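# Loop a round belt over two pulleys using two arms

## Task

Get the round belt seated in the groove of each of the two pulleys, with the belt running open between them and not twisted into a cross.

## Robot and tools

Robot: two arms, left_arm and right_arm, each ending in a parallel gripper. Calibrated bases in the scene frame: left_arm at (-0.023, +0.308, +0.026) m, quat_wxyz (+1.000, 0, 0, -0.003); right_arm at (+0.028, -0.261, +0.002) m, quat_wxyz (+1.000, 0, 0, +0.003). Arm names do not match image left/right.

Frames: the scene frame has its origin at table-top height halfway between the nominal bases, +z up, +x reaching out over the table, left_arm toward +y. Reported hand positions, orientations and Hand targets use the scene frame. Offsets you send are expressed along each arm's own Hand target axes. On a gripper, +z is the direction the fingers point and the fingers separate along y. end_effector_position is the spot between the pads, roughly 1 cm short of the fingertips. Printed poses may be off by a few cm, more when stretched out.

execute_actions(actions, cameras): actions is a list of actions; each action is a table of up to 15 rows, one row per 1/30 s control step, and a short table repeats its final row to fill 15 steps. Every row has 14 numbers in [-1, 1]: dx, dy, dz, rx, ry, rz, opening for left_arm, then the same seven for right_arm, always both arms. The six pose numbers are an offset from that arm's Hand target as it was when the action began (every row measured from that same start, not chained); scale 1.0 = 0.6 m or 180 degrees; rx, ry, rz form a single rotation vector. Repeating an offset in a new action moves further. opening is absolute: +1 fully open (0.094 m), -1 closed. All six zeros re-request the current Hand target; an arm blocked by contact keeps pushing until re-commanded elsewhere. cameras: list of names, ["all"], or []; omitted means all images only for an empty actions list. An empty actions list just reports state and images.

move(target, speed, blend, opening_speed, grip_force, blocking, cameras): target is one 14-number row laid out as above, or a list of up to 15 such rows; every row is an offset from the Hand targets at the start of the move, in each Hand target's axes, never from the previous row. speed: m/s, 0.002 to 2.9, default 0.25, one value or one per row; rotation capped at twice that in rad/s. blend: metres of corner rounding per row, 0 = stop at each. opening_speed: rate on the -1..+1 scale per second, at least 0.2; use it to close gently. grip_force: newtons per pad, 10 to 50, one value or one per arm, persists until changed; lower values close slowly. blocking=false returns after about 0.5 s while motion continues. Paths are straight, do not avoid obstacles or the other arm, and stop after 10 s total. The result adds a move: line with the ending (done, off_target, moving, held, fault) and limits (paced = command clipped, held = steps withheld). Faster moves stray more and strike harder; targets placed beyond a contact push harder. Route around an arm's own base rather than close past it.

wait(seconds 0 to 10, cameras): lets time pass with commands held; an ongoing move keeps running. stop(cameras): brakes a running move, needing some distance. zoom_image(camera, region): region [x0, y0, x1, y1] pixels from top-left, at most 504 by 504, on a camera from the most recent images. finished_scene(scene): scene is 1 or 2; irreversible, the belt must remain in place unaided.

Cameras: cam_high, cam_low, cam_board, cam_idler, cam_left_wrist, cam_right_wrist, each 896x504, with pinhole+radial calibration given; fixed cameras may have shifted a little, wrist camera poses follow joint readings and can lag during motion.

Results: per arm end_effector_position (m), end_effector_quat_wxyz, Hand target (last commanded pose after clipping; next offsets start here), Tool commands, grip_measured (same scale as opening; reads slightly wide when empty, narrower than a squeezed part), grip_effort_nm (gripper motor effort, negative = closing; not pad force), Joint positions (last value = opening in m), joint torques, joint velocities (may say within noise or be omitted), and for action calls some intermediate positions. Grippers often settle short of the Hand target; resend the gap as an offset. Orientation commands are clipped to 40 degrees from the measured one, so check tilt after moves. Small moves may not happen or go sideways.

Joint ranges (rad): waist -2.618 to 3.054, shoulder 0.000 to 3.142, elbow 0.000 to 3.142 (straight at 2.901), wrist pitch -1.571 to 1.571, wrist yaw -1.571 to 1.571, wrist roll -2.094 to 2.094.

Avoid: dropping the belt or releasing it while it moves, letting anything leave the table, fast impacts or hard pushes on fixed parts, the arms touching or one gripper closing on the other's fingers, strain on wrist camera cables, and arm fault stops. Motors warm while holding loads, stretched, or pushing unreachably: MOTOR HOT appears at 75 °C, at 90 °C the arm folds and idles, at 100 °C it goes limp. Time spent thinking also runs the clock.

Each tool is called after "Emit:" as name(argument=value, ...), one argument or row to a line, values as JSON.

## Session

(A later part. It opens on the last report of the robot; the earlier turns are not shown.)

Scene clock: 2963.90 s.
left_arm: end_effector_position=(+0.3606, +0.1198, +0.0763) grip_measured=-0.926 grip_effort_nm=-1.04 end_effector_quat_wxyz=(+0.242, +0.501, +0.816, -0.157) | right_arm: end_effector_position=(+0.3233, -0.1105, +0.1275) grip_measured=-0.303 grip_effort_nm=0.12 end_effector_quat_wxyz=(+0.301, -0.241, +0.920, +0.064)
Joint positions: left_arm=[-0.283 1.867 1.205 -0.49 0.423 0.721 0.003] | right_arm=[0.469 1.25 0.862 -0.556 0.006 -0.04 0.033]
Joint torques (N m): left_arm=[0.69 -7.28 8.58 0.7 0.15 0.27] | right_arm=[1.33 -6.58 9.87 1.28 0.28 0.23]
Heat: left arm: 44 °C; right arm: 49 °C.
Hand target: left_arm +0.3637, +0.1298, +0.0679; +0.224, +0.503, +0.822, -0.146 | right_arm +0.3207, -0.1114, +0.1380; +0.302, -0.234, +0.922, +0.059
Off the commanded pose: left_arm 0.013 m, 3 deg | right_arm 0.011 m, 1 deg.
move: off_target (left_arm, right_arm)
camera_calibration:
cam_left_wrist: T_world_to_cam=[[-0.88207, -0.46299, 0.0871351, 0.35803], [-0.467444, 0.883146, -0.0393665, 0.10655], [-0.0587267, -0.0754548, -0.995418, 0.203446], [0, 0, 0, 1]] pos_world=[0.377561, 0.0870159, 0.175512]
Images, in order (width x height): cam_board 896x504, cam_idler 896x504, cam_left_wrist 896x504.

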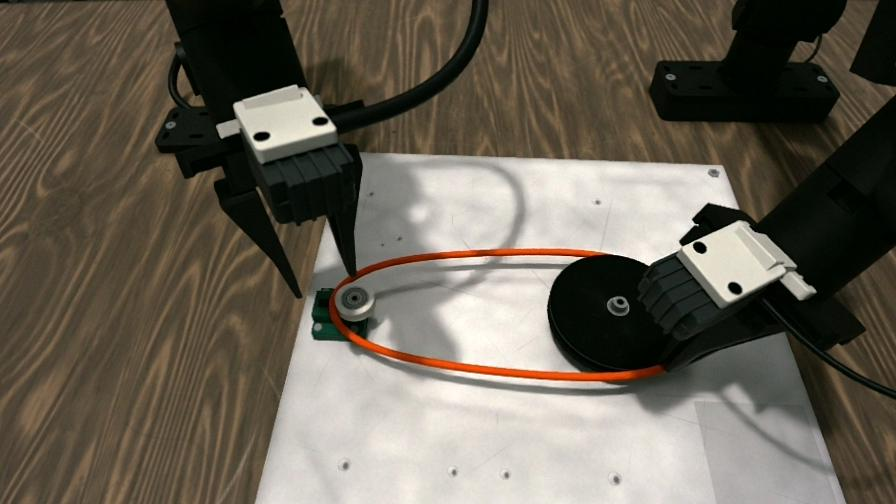

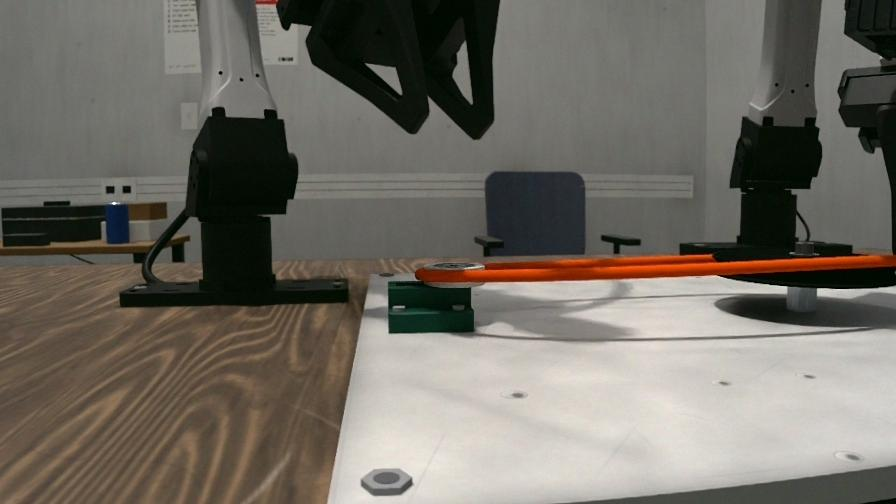

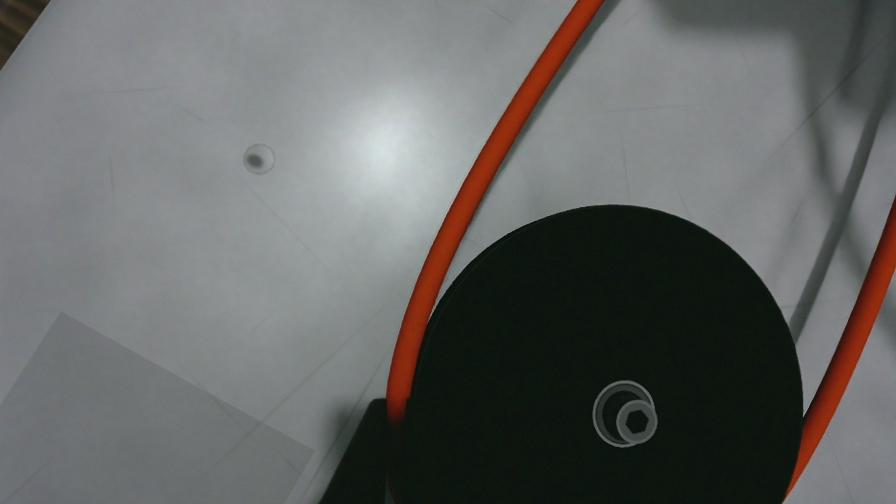

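Emit:
move(
  target=[0.006,0.0002,0.0100,0,0,0,-1, 0,0,0,0,0,0,-0.3],
  speed=0.02,
  cameras=["cam_idler","cam_board","cam_left_wrist"],
)

Emit:
zoom_image(
  camera="cam_idler",
  region=[640, 200, 896, 330],
)

Emit:
zoom_image(
  camera="cam_board",
  region=[520, 220, 740, 420],
)

Scene clock: 2974.83 s.
left_arm: end_effector_position=(+0.3605, +0.1199, +0.0758) grip_measured=-0.926 grip_effort_nm=-1.04 end_effector_quat_wxyz=(+0.242, +0.500, +0.816, -0.161) | right_arm: end_effector_position=(+0.3233, -0.1105, +0.1275) grip_measured=-0.303 grip_effort_nm=0.12 end_effector_quat_wxyz=(+0.301, -0.241, +0.920, +0.064)
Joint positions: left_arm=[-0.28 1.87 1.205 -0.49 0.431 0.721 0.003] | right_arm=[0.469 1.25 0.862 -0.556 0.006 -0.04 0.033]
Joint torques (N m): left_arm=[0.61 -6.5 7.32 0.96 0.16 0.27] | right_arm=[1.33 -6.58 9.87 1.28 0.28 0.22]
Heat: left arm: 43 °C; right arm: 49 °C.
Hand target: left_arm +0.3639, +0.1298, +0.0611; +0.225, +0.503, +0.822, -0.145 | right_arm +0.3207, -0.1114, +0.1380; +0.302, -0.234, +0.922, +0.059
Off the commanded pose: left_arm 0.018 m, 3 deg | right_arm 0.011 m, 1 deg.
move: off_target (left_arm, right_arm)
camera_calibration:
cam_left_wrist: T_world_to_cam=[[-0.881717, -0.462378, 0.0937064, 0.357391], [-0.467561, 0.882923, -0.0428213, 0.106778], [-0.0629358, -0.0815698, -0.994679, 0.205217], [0, 0, 0, 1]] pos_world=[0.377959, 0.0877122, 0.175207]
Images, in order (width x height): cam_board 896x504, cam_idler 896x504, cam_left_wrist 896x504.

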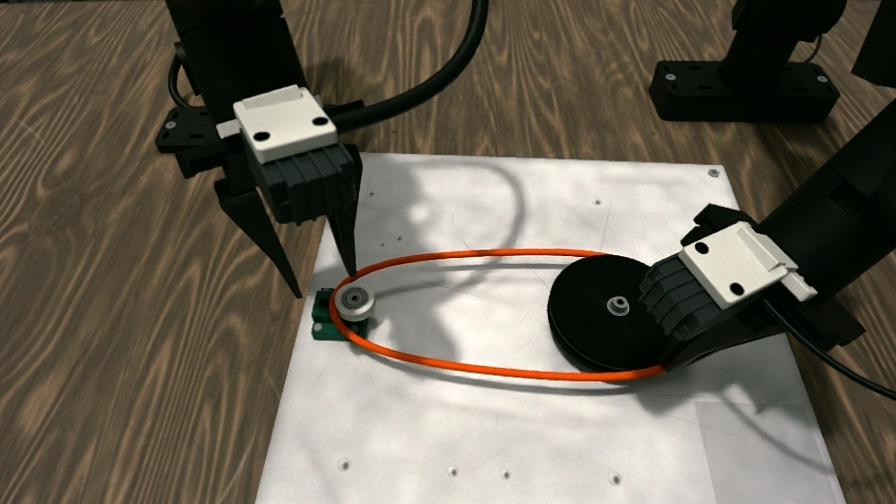

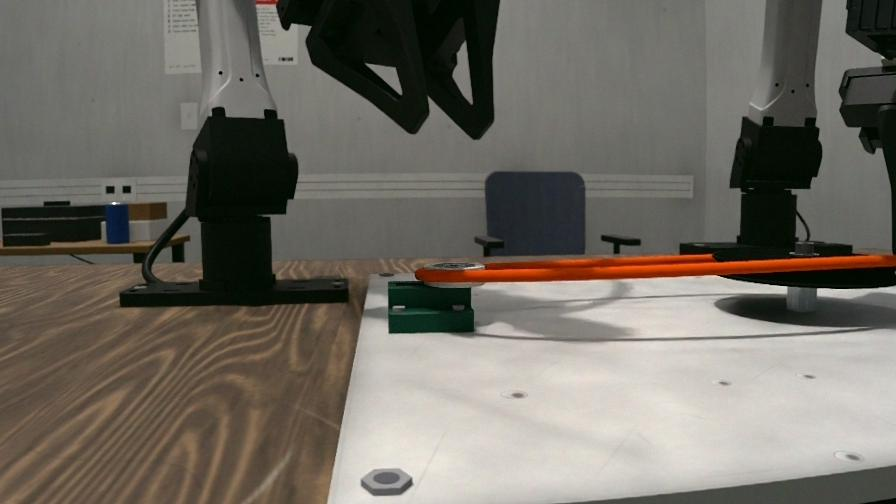

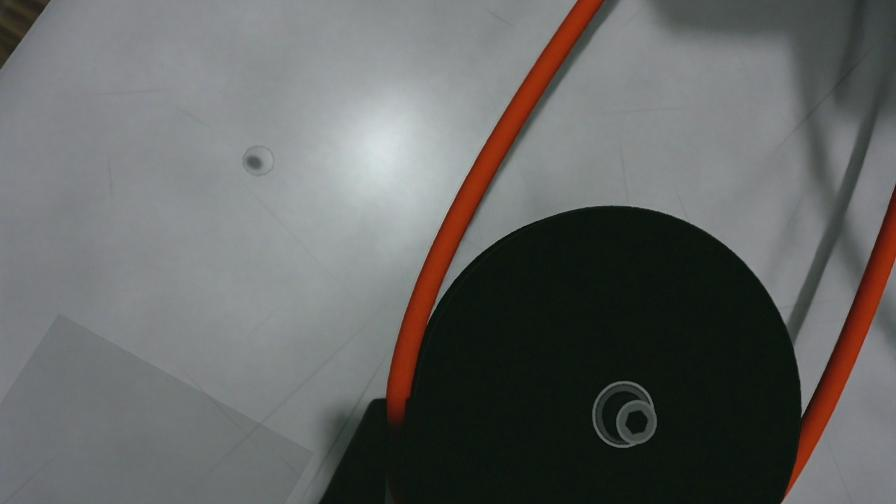

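Scaled by 1.969 from the camera's 896x504 image, which has a finer 1280x720 frame.

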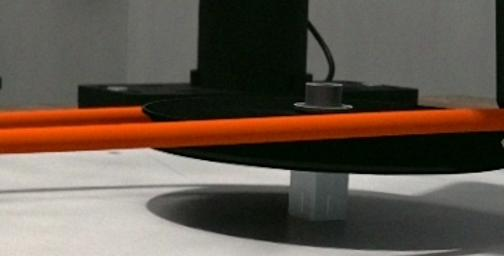

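Scaled by 2.291 from the camera's 896x504 image, which has a finer 1280x720 frame.

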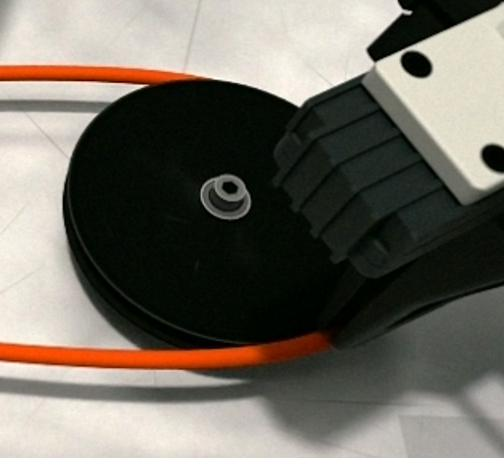

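Emit:
move(
  target=[0.0034,0.0001,0.0057,0,0,0,-1, 0,0,0,0,0,0,-0.3],
  speed=0.02,
  cameras=["cam_idler"],
)

Emit:
zoom_image(
  camera="cam_idler",
  region=[640, 200, 896, 330],
)

Scene clock: 2983.77 s.
left_arm: end_effector_position=(+0.3604, +0.1198, +0.0756) grip_measured=-0.926 grip_effort_nm=-1.04 end_effector_quat_wxyz=(+0.242, +0.499, +0.816, -0.162) | right_arm: end_effector_position=(+0.3233, -0.1105, +0.1275) grip_measured=-0.303 grip_effort_nm=0.12 end_effector_quat_wxyz=(+0.301, -0.241, +0.920, +0.064)
Joint positions: left_arm=[-0.279 1.871 1.205 -0.49 0.434 0.721 0.003] | right_arm=[0.469 1.25 0.862 -0.556 0.006 -0.04 0.033]
Joint torques (N m): left_arm=[0.57 -6.19 6.46 1.1 0.1 0.31] | right_arm=[1.33 -6.58 9.87 1.27 0.28 0.23]
Heat: left arm: 43 °C; right arm: 49 °C.
Hand target: left_arm +0.3639, +0.1297, +0.0571; +0.225, +0.503, +0.822, -0.146 | right_arm +0.3207, -0.1114, +0.1380; +0.302, -0.234, +0.922, +0.059
Off the commanded pose: left_arm 0.021 m, 3 deg | right_arm 0.011 m, 1 deg.
move: off_target (left_arm, right_arm)
Images, in order (width x height): cam_idler 896x504.

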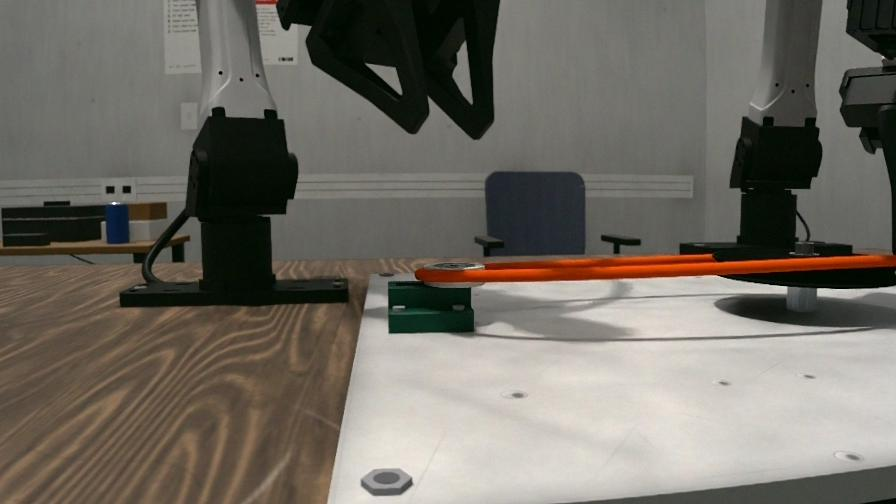

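Scaled by 1.969 from the camera's 896x504 image, which has a finer 1280x720 frame.

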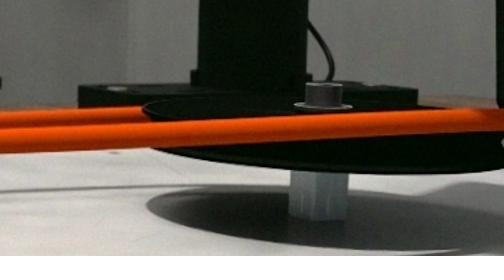

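Emit:
move(
  target=[0.0026,0.0001,0.0043,0,0,0,-1, 0,0,0,0,0,0,-0.3],
  speed=0.02,
  cameras=["cam_idler"],
)

Emit:
zoom_image(
  camera="cam_idler",
  region=[640, 200, 896, 330],
)

Scene clock: 3000.07 s.
left_arm: end_effector_position=(+0.3606, +0.1192, +0.0751) grip_measured=-0.926 grip_effort_nm=-1.04 end_effector_quat_wxyz=(+0.243, +0.500, +0.815, -0.163) | right_arm: end_effector_position=(+0.3233, -0.1105, +0.1275) grip_measured=-0.303 grip_effort_nm=0.12 end_effector_quat_wxyz=(+0.301, -0.241, +0.920, +0.064)
Joint positions: left_arm=[-0.279 1.873 1.205 -0.487 0.437 0.722 0.003] | right_arm=[0.469 1.25 0.862 -0.556 0.006 -0.04 0.033]
Joint torques (N m): left_arm=[0.55 -5.89 5.93 1.16 0.13 0.2] | right_arm=[1.33 -6.58 9.87 1.27 0.28 0.22]
Heat: left arm: 41 °C; right arm: 49 °C.
Hand target: left_arm +0.3639, +0.1297, +0.0540; +0.224, +0.503, +0.822, -0.146 | right_arm +0.3207, -0.1114, +0.1380; +0.302, -0.234, +0.922, +0.059
Off the commanded pose: left_arm 0.024 m, 3 deg | right_arm 0.011 m, 1 deg.
move: off_target (left_arm, right_arm)
Images, in order (width x height): cam_idler 896x504.

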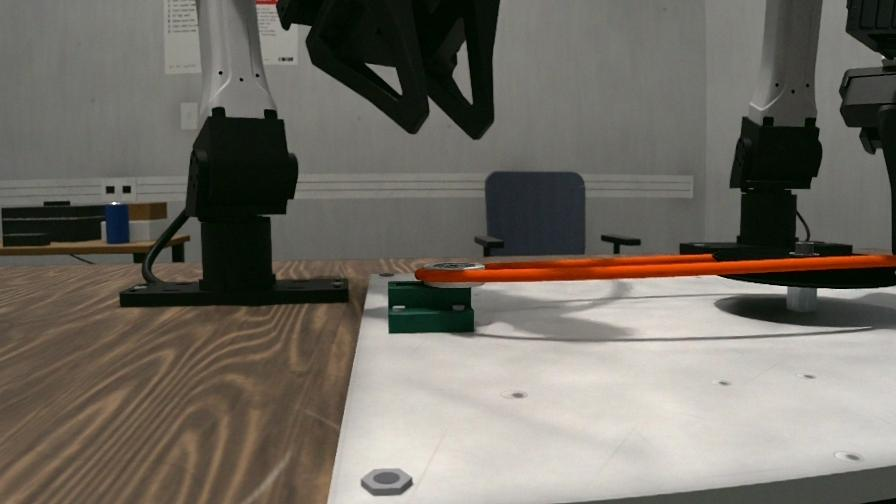

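Scaled by 1.969 from the camera's 896x504 image, which has a finer 1280x720 frame.

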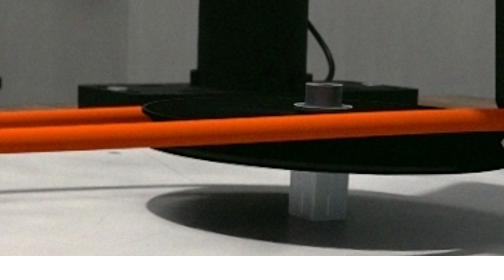

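Emit:
execute_actions(
  actions=[],
  cameras=["cam_left_wrist","cam_idler"],
)

Emit:
zoom_image(
  camera="cam_left_wrist",
  region=[340, 290, 540, 490],
)

Emit:
zoom_image(
  camera="cam_idler",
  region=[780, 150, 896, 300],
)

Scene clock: 3014.63 s.
left_arm: end_effector_position=(+0.3606, +0.1192, +0.0751) grip_measured=-0.926 grip_effort_nm=-1.04 end_effector_quat_wxyz=(+0.243, +0.500, +0.815, -0.163) | right_arm: end_effector_position=(+0.3233, -0.1105, +0.1275) grip_measured=-0.303 grip_effort_nm=0.12 end_effector_quat_wxyz=(+0.301, -0.241, +0.920, +0.064)
Joint positions: left_arm=[-0.279 1.873 1.205 -0.487 0.437 0.722 0.003] | right_arm=[0.469 1.25 0.862 -0.556 0.006 -0.04 0.033]
Joint velocities: within noise
Joint torques (N m): left_arm=[0.46 -5.87 6.04 1.16 0.03 0.2] | right_arm=[1.33 -6.58 9.87 1.27 0.29 0.23]
Heat: left arm: 40 °C; right arm: 50 °C.
Hand target: left_arm +0.3639, +0.1297, +0.0540; +0.224, +0.503, +0.822, -0.146 | right_arm +0.3207, -0.1114, +0.1380; +0.302, -0.234, +0.922, +0.059
Tool commands: left_gripper/opening=-1.0 right_gripper/opening=-0.3
Off the commanded pose: left_arm 0.024 m, 3 deg | right_arm 0.011 m, 1 deg.
camera_calibration:
cam_left_wrist: T_world_to_cam=[[-0.882994, -0.45927, 0.0969145, 0.357091], [-0.464961, 0.884105, -0.0465835, 0.106551], [-0.0642881, -0.0861944, -0.994202, 0.205441], [0, 0, 0, 1]] pos_world=[0.378059, 0.0875068, 0.174606]
Images, in order (width x height): cam_idler 896x504, cam_left_wrist 896x504.

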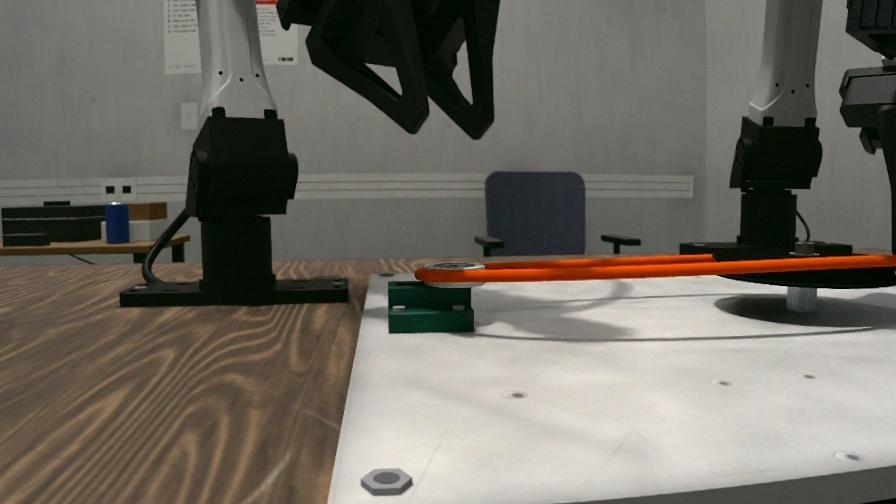

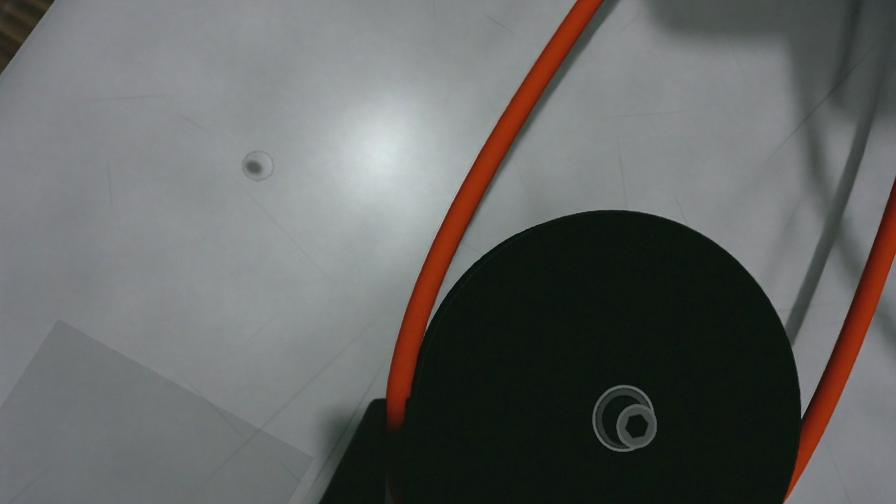

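Scaled by 2.520 from the camera's 896x504 image, which has a finer 1280x720 frame.

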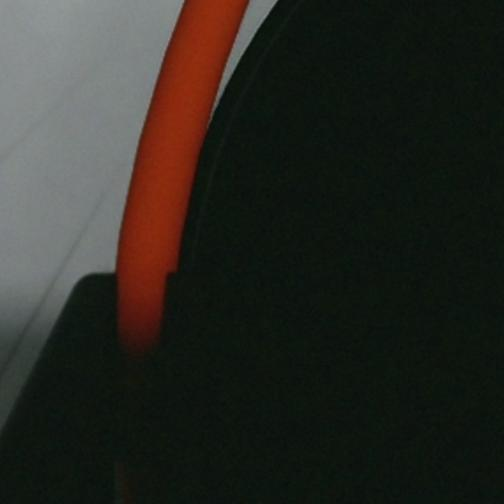

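Scaled by 3.360 from the camera's 896x504 image, which has a finer 1280x720 frame.

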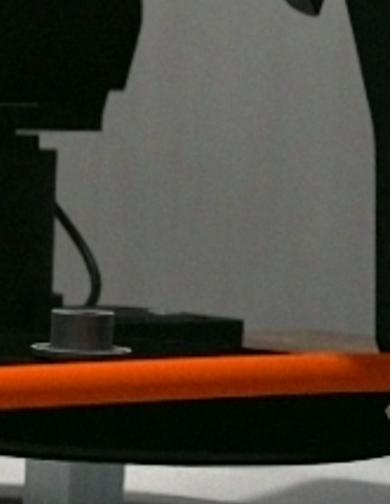

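Emit:
move(
  target=[
    [-0.0086,-0.0002,-0.0143,0,0,0,-1, 0,0,0,0,0,0,-0.3],
    [-0.0082,0.0135,-0.0148,0,0,0,-1, 0,0,0,0,0,0,-0.3],
  ],
  speed=0.02,
  cameras=["cam_idler","cam_left_wrist","cam_board"],
)

Emit:
zoom_image(
  camera="cam_idler",
  region=[640, 200, 896, 330],
)

Emit:
zoom_image(
  camera="cam_left_wrist",
  region=[340, 290, 540, 490],
)

Scene clock: 3035.37 s.
left_arm: end_effector_position=(+0.3621, +0.1239, +0.0666) grip_measured=-0.926 grip_effort_nm=-1.04 end_effector_quat_wxyz=(+0.231, +0.499, +0.819, -0.165) | right_arm: end_effector_position=(+0.3233, -0.1105, +0.1275) grip_measured=-0.303 grip_effort_nm=0.12 end_effector_quat_wxyz=(+0.301, -0.241, +0.920, +0.064)
Joint positions: left_arm=[-0.267 1.903 1.219 -0.503 0.439 0.735 0.003] | right_arm=[0.469 1.25 0.862 -0.556 0.006 -0.04 0.033]
Joint torques (N m): left_arm=[1.06 -8.18 9.09 0.73 0.07 0.26] | right_arm=[1.33 -6.58 9.87 1.27 0.28 0.22]
Heat: left arm: 40 °C; right arm: 50 °C.
Hand target: left_arm +0.3710, +0.1338, +0.0640; +0.224, +0.503, +0.822, -0.146 | right_arm +0.3207, -0.1114, +0.1380; +0.302, -0.234, +0.922, +0.059
Off the commanded pose: left_arm 0.014 m, 2 deg | right_arm 0.011 m, 1 deg.
move: off_target (left_arm, right_arm)
camera_calibration:
cam_left_wrist: T_world_to_cam=[[-0.879883, -0.461503, 0.113228, 0.359359], [-0.467036, 0.883829, -0.026916, 0.102166], [-0.0876526, -0.0765645, -0.993204, 0.204617], [0, 0, 0, 1]] pos_world=[0.381844, 0.0912138, 0.165287]
Images, in order (width x height): cam_board 896x504, cam_idler 896x504, cam_left_wrist 896x504.

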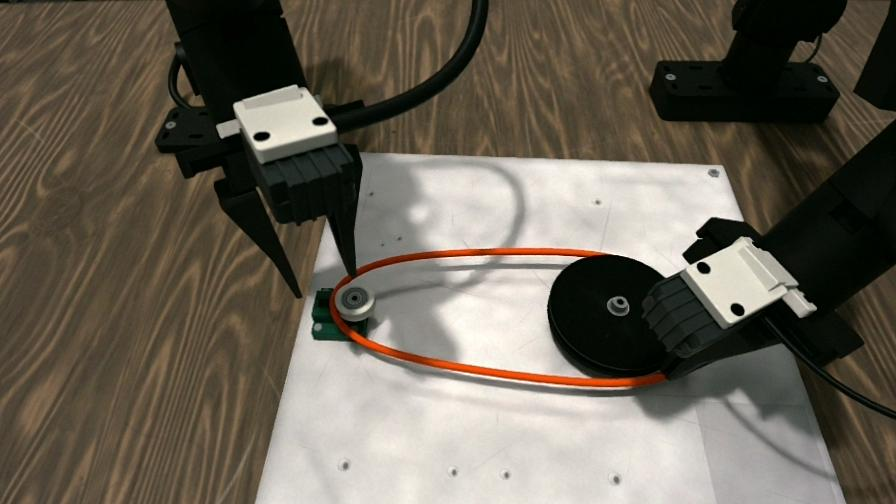

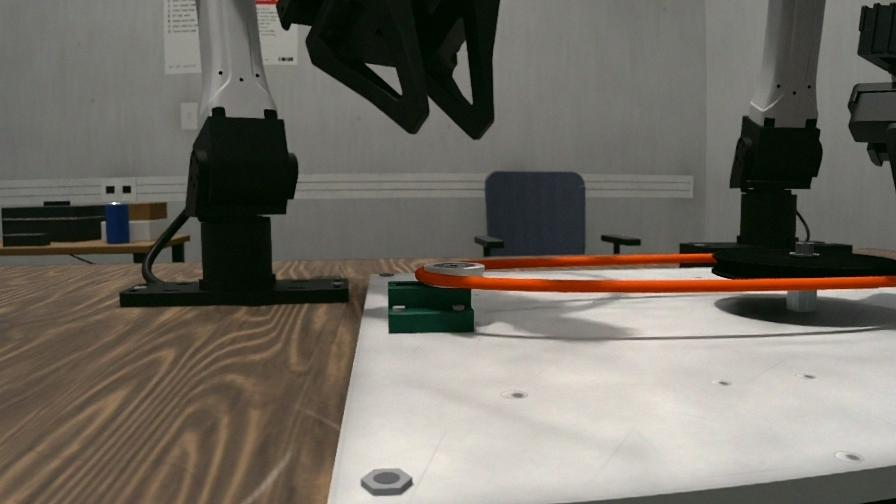

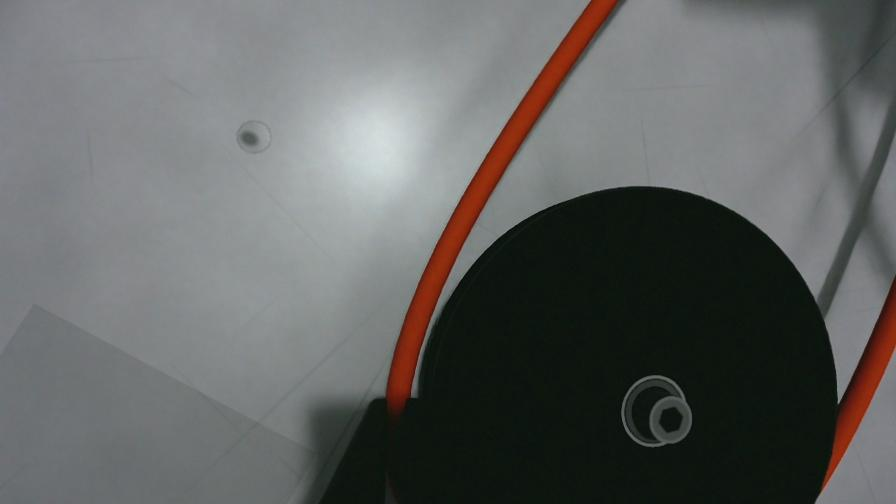

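Scaled by 1.969 from the camera's 896x504 image, which has a finer 1280x720 frame.

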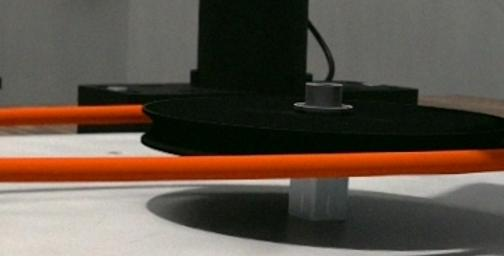

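Scaled by 2.520 from the camera's 896x504 image, which has a finer 1280x720 frame.

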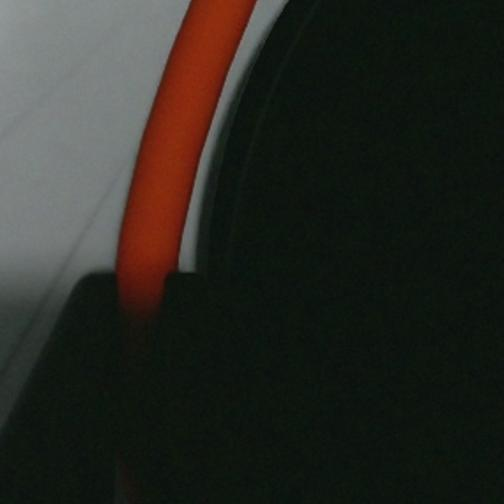

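Emit:
move(
  target=[-0.0026,-0.0001,-0.0043,0,0,0,-1, 0,0,0,0,0,0,-0.3],
  speed=0.02,
  cameras=["cam_idler","cam_left_wrist","cam_board"],
)

Emit:
zoom_image(
  camera="cam_idler",
  region=[640, 200, 896, 330],
)

Emit:
zoom_image(
  camera="cam_idler",
  region=[340, 180, 600, 330],
)

Emit:
zoom_image(
  camera="cam_board",
  region=[520, 220, 740, 420],
)

Scene clock: 3049.47 s.
left_arm: end_effector_position=(+0.3620, +0.1239, +0.0678) grip_measured=-0.926 grip_effort_nm=-1.04 end_effector_quat_wxyz=(+0.229, +0.499, +0.819, -0.166) | right_arm: end_effector_position=(+0.3233, -0.1105, +0.1275) grip_measured=-0.303 grip_effort_nm=0.12 end_effector_quat_wxyz=(+0.301, -0.241, +0.920, +0.064)
Joint positions: left_arm=[-0.267 1.903 1.226 -0.513 0.439 0.735 0.003] | right_arm=[0.469 1.25 0.862 -0.556 0.006 -0.04 0.033]
Joint torques (N m): left_arm=[0.85 -8.55 9.05 0.76 0.04 0.3] | right_arm=[1.33 -6.58 9.87 1.27 0.28 0.22]
Heat: left arm: 43 °C; right arm: 50 °C.
Hand target: left_arm +0.3710, +0.1338, +0.0671; +0.225, +0.503, +0.822, -0.146 | right_arm +0.3207, -0.1114, +0.1380; +0.302, -0.234, +0.922, +0.059
Off the commanded pose: left_arm 0.013 m, 2 deg | right_arm 0.011 m, 1 deg.
move: off_target (left_arm, right_arm)
camera_calibration:
cam_left_wrist: T_world_to_cam=[[-0.879416, -0.461691, 0.116053, 0.358808], [-0.467204, 0.883816, -0.024271, 0.10205], [-0.0913641, -0.0755649, -0.992946, 0.207108], [0, 0, 0, 1]] pos_world=[0.382142, 0.0911145, 0.166484]
Images, in order (width x height): cam_board 896x504, cam_idler 896x504, cam_left_wrist 896x504.

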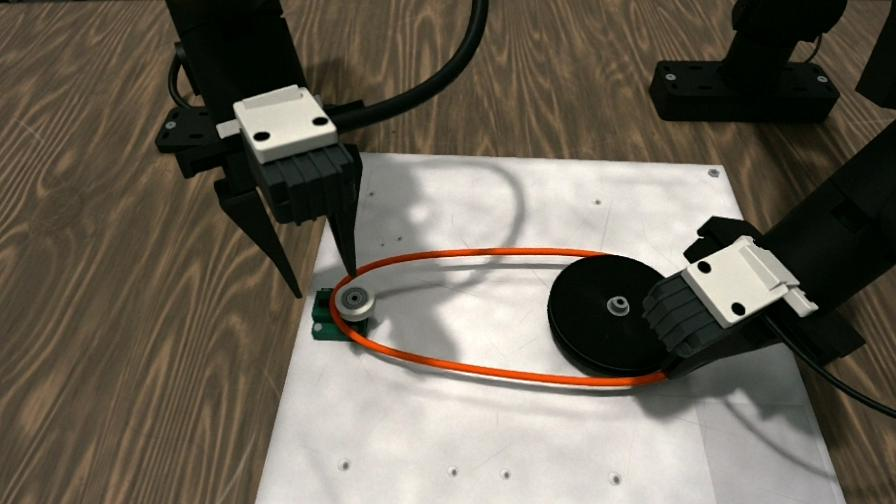

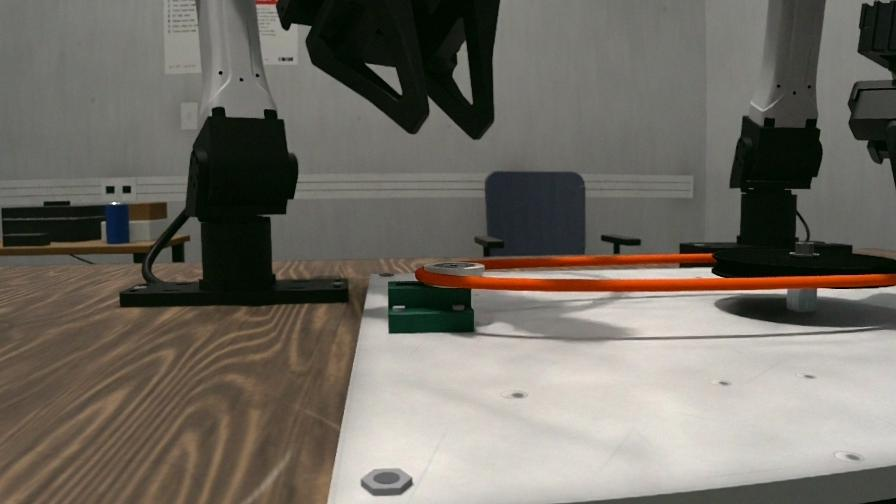

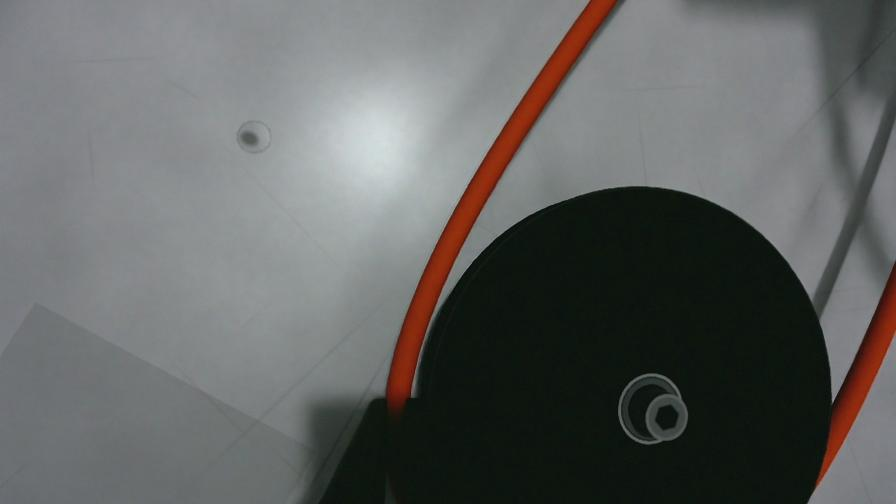

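Scaled by 1.969 from the camera's 896x504 image, which has a finer 1280x720 frame.

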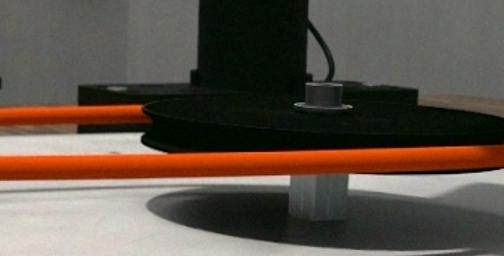

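Scaled by 1.938 from the camera's 896x504 image, which has a finer 1280x720 frame.

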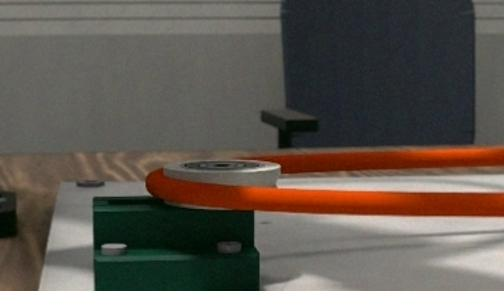

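Scaled by 2.291 from the camera's 896x504 image, which has a finer 1280x720 frame.

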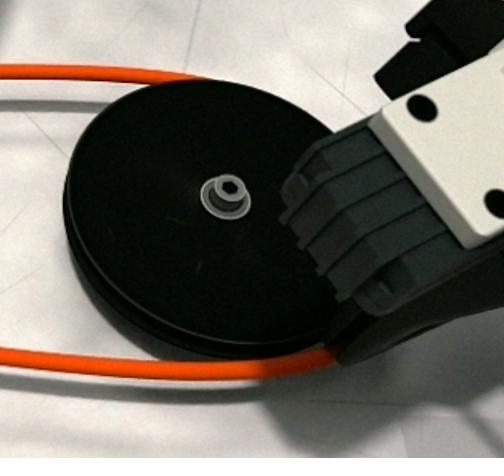

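Emit:
move(
  target=[-0.0022,-0.0001,-0.0036,0,0,0,-1, 0,0,0,0,0,0,-0.3],
  speed=0.02,
  cameras=["cam_idler","cam_left_wrist"],
)

Emit:
zoom_image(
  camera="cam_idler",
  region=[640, 200, 896, 330],
)

Emit:
zoom_image(
  camera="cam_left_wrist",
  region=[340, 290, 540, 490],
)

Scene clock: 3062.33 s.
left_arm: end_effector_position=(+0.3617, +0.1240, +0.0687) grip_measured=-0.926 grip_effort_nm=-1.04 end_effector_quat_wxyz=(+0.227, +0.499, +0.820, -0.166) | right_arm: end_effector_position=(+0.3233, -0.1105, +0.1275) grip_measured=-0.303 grip_effort_nm=0.12 end_effector_quat_wxyz=(+0.301, -0.241, +0.920, +0.064)
Joint positions: left_arm=[-0.267 1.903 1.232 -0.523 0.439 0.735 0.003] | right_arm=[0.469 1.25 0.862 -0.556 0.006 -0.04 0.033]
Joint torques (N m): left_arm=[0.81 -9.05 9.16 0.73 0.1 0.25] | right_arm=[1.33 -6.6 9.87 1.27 0.28 0.23]
Heat: left arm: 43 °C; right arm: 50 °C.
Hand target: left_arm +0.3709, +0.1337, +0.0696; +0.224, +0.503, +0.822, -0.146 | right_arm +0.3207, -0.1114, +0.1380; +0.302, -0.234, +0.922, +0.059
Off the commanded pose: left_arm 0.014 m, 2 deg | right_arm 0.011 m, 1 deg.
move: off_target (left_arm, right_arm)
camera_calibration:
cam_left_wrist: T_world_to_cam=[[-0.878998, -0.461771, 0.118871, 0.358189], [-0.467252, 0.883859, -0.0216405, 0.101687], [-0.0950724, -0.0745647, -0.992674, 0.20909], [0, 0, 0, 1]] pos_world=[0.38224, 0.0911151, 0.167181]
Images, in order (width x height): cam_idler 896x504, cam_left_wrist 896x504.

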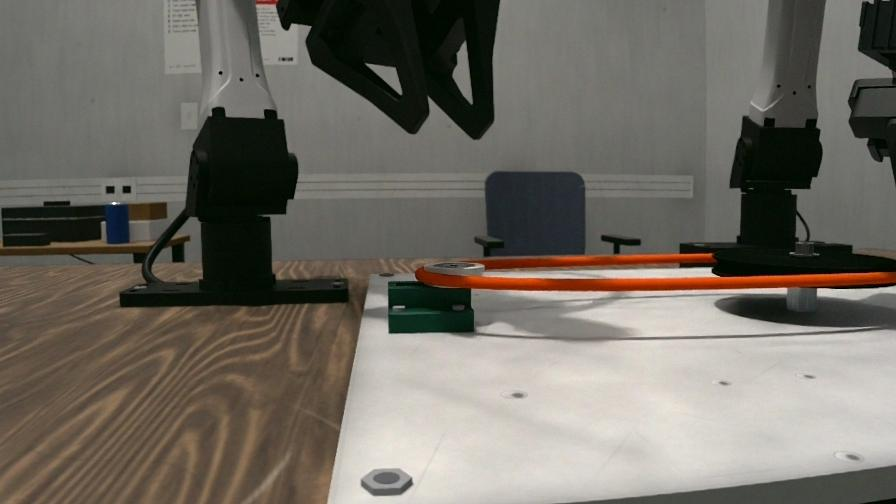

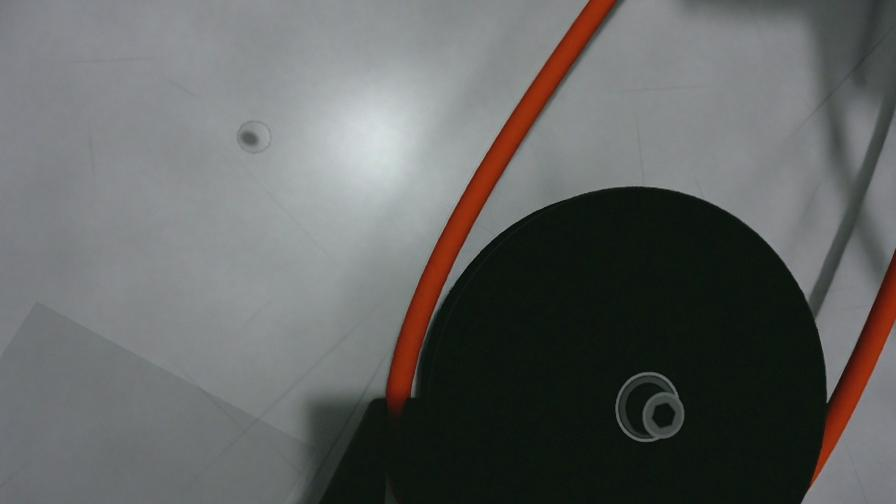

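Scaled by 1.969 from the camera's 896x504 image, which has a finer 1280x720 frame.

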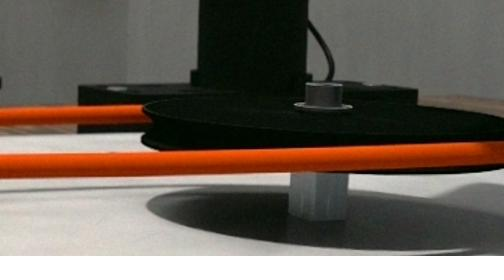

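Scaled by 2.520 from the camera's 896x504 image, which has a finer 1280x720 frame.

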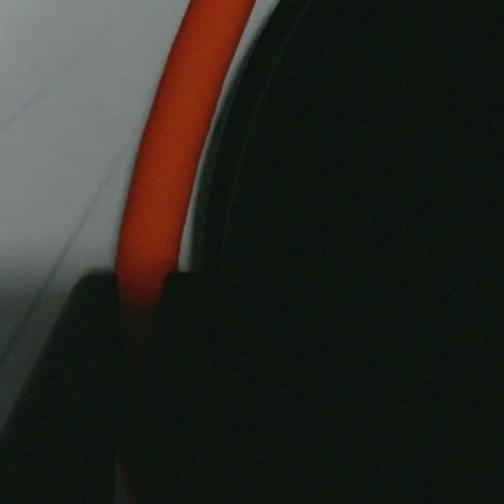

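Emit:
move(
  target=[-0.0179,-0.0012,0.0108,0.0286,0.0008,0.0476,-1, 0,0,0,0,0,0,-0.3],
  speed=0.02,
  cameras=["cam_idler","cam_left_wrist","cam_board"],
)

Emit:
zoom_image(
  camera="cam_idler",
  region=[640, 200, 896, 330],
)

Emit:
zoom_image(
  camera="cam_idler",
  region=[340, 180, 600, 330],
)

Scene clock: 3087.23 s.
left_arm: end_effector_position=(+0.3663, +0.1170, +0.0699) grip_measured=-0.926 grip_effort_nm=-1.04 end_effector_quat_wxyz=(+0.210, +0.566, +0.778, -0.175) | right_arm: end_effector_position=(+0.3233, -0.1105, +0.1275) grip_measured=-0.303 grip_effort_nm=0.12 end_effector_quat_wxyz=(+0.301, -0.241, +0.920, +0.064)
Joint positions: left_arm=[-0.267 1.981 1.363 -0.654 0.474 0.913 0.003] | right_arm=[0.469 1.25 0.862 -0.556 0.006 -0.04 0.033]
Joint torques (N m): left_arm=[0.68 -8.75 8.95 0.7 0.23 0.28] | right_arm=[1.33 -6.58 9.88 1.27 0.28 0.22]
Heat: left arm: 44 °C; right arm: 50 °C.
Hand target: left_arm +0.3759, +0.1222, +0.0694; +0.211, +0.572, +0.775, -0.165 | right_arm +0.3207, -0.1114, +0.1380; +0.302, -0.234, +0.922, +0.059
Off the commanded pose: left_arm 0.011 m, 1 deg | right_arm 0.011 m, 1 deg.
move: off_target (left_arm, right_arm)
camera_calibration:
cam_left_wrist: T_world_to_cam=[[-0.942776, -0.315761, 0.107095, 0.366051], [-0.318177, 0.948014, -0.00582363, 0.0468614], [-0.0996887, -0.0395655, -0.994232, 0.208015], [0, 0, 0, 1]] pos_world=[0.380751, 0.0793895, 0.167886]
Images, in order (width x height): cam_board 896x504, cam_idler 896x504, cam_left_wrist 896x504.

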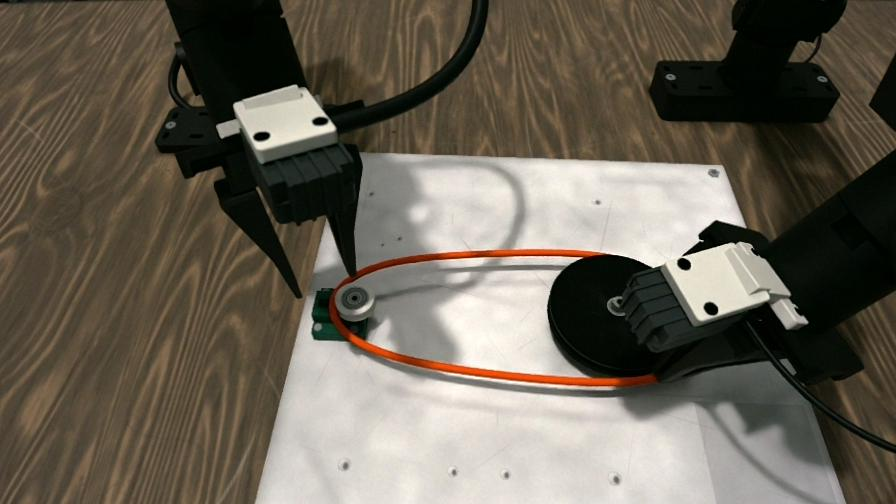

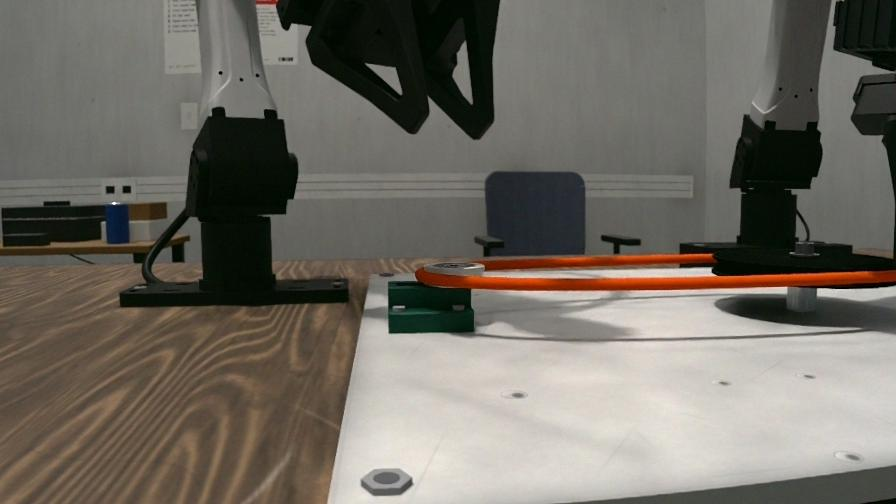

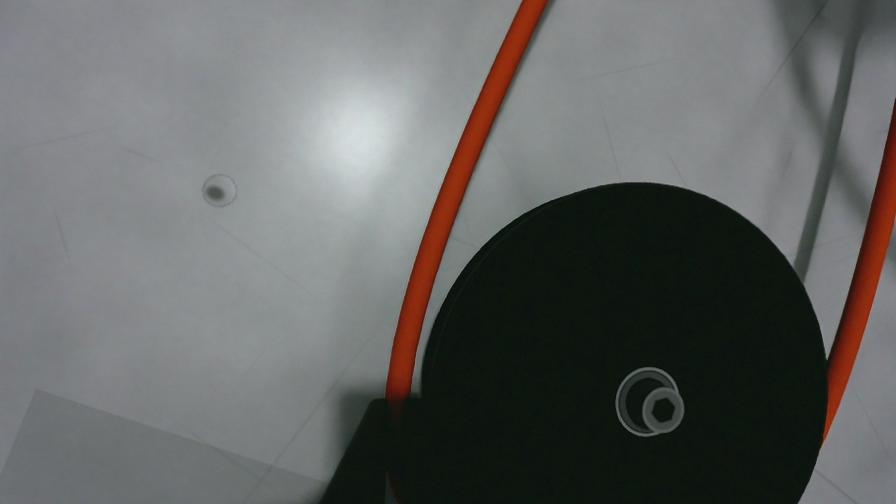

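Scaled by 1.969 from the camera's 896x504 image, which has a finer 1280x720 frame.

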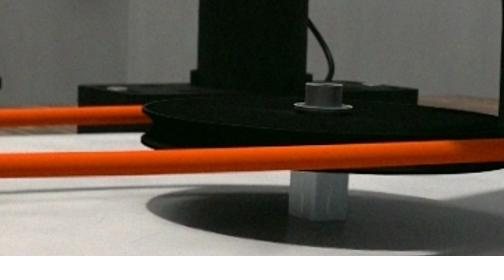

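Scaled by 1.938 from the camera's 896x504 image, which has a finer 1280x720 frame.

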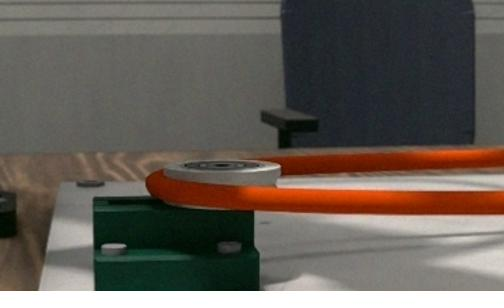

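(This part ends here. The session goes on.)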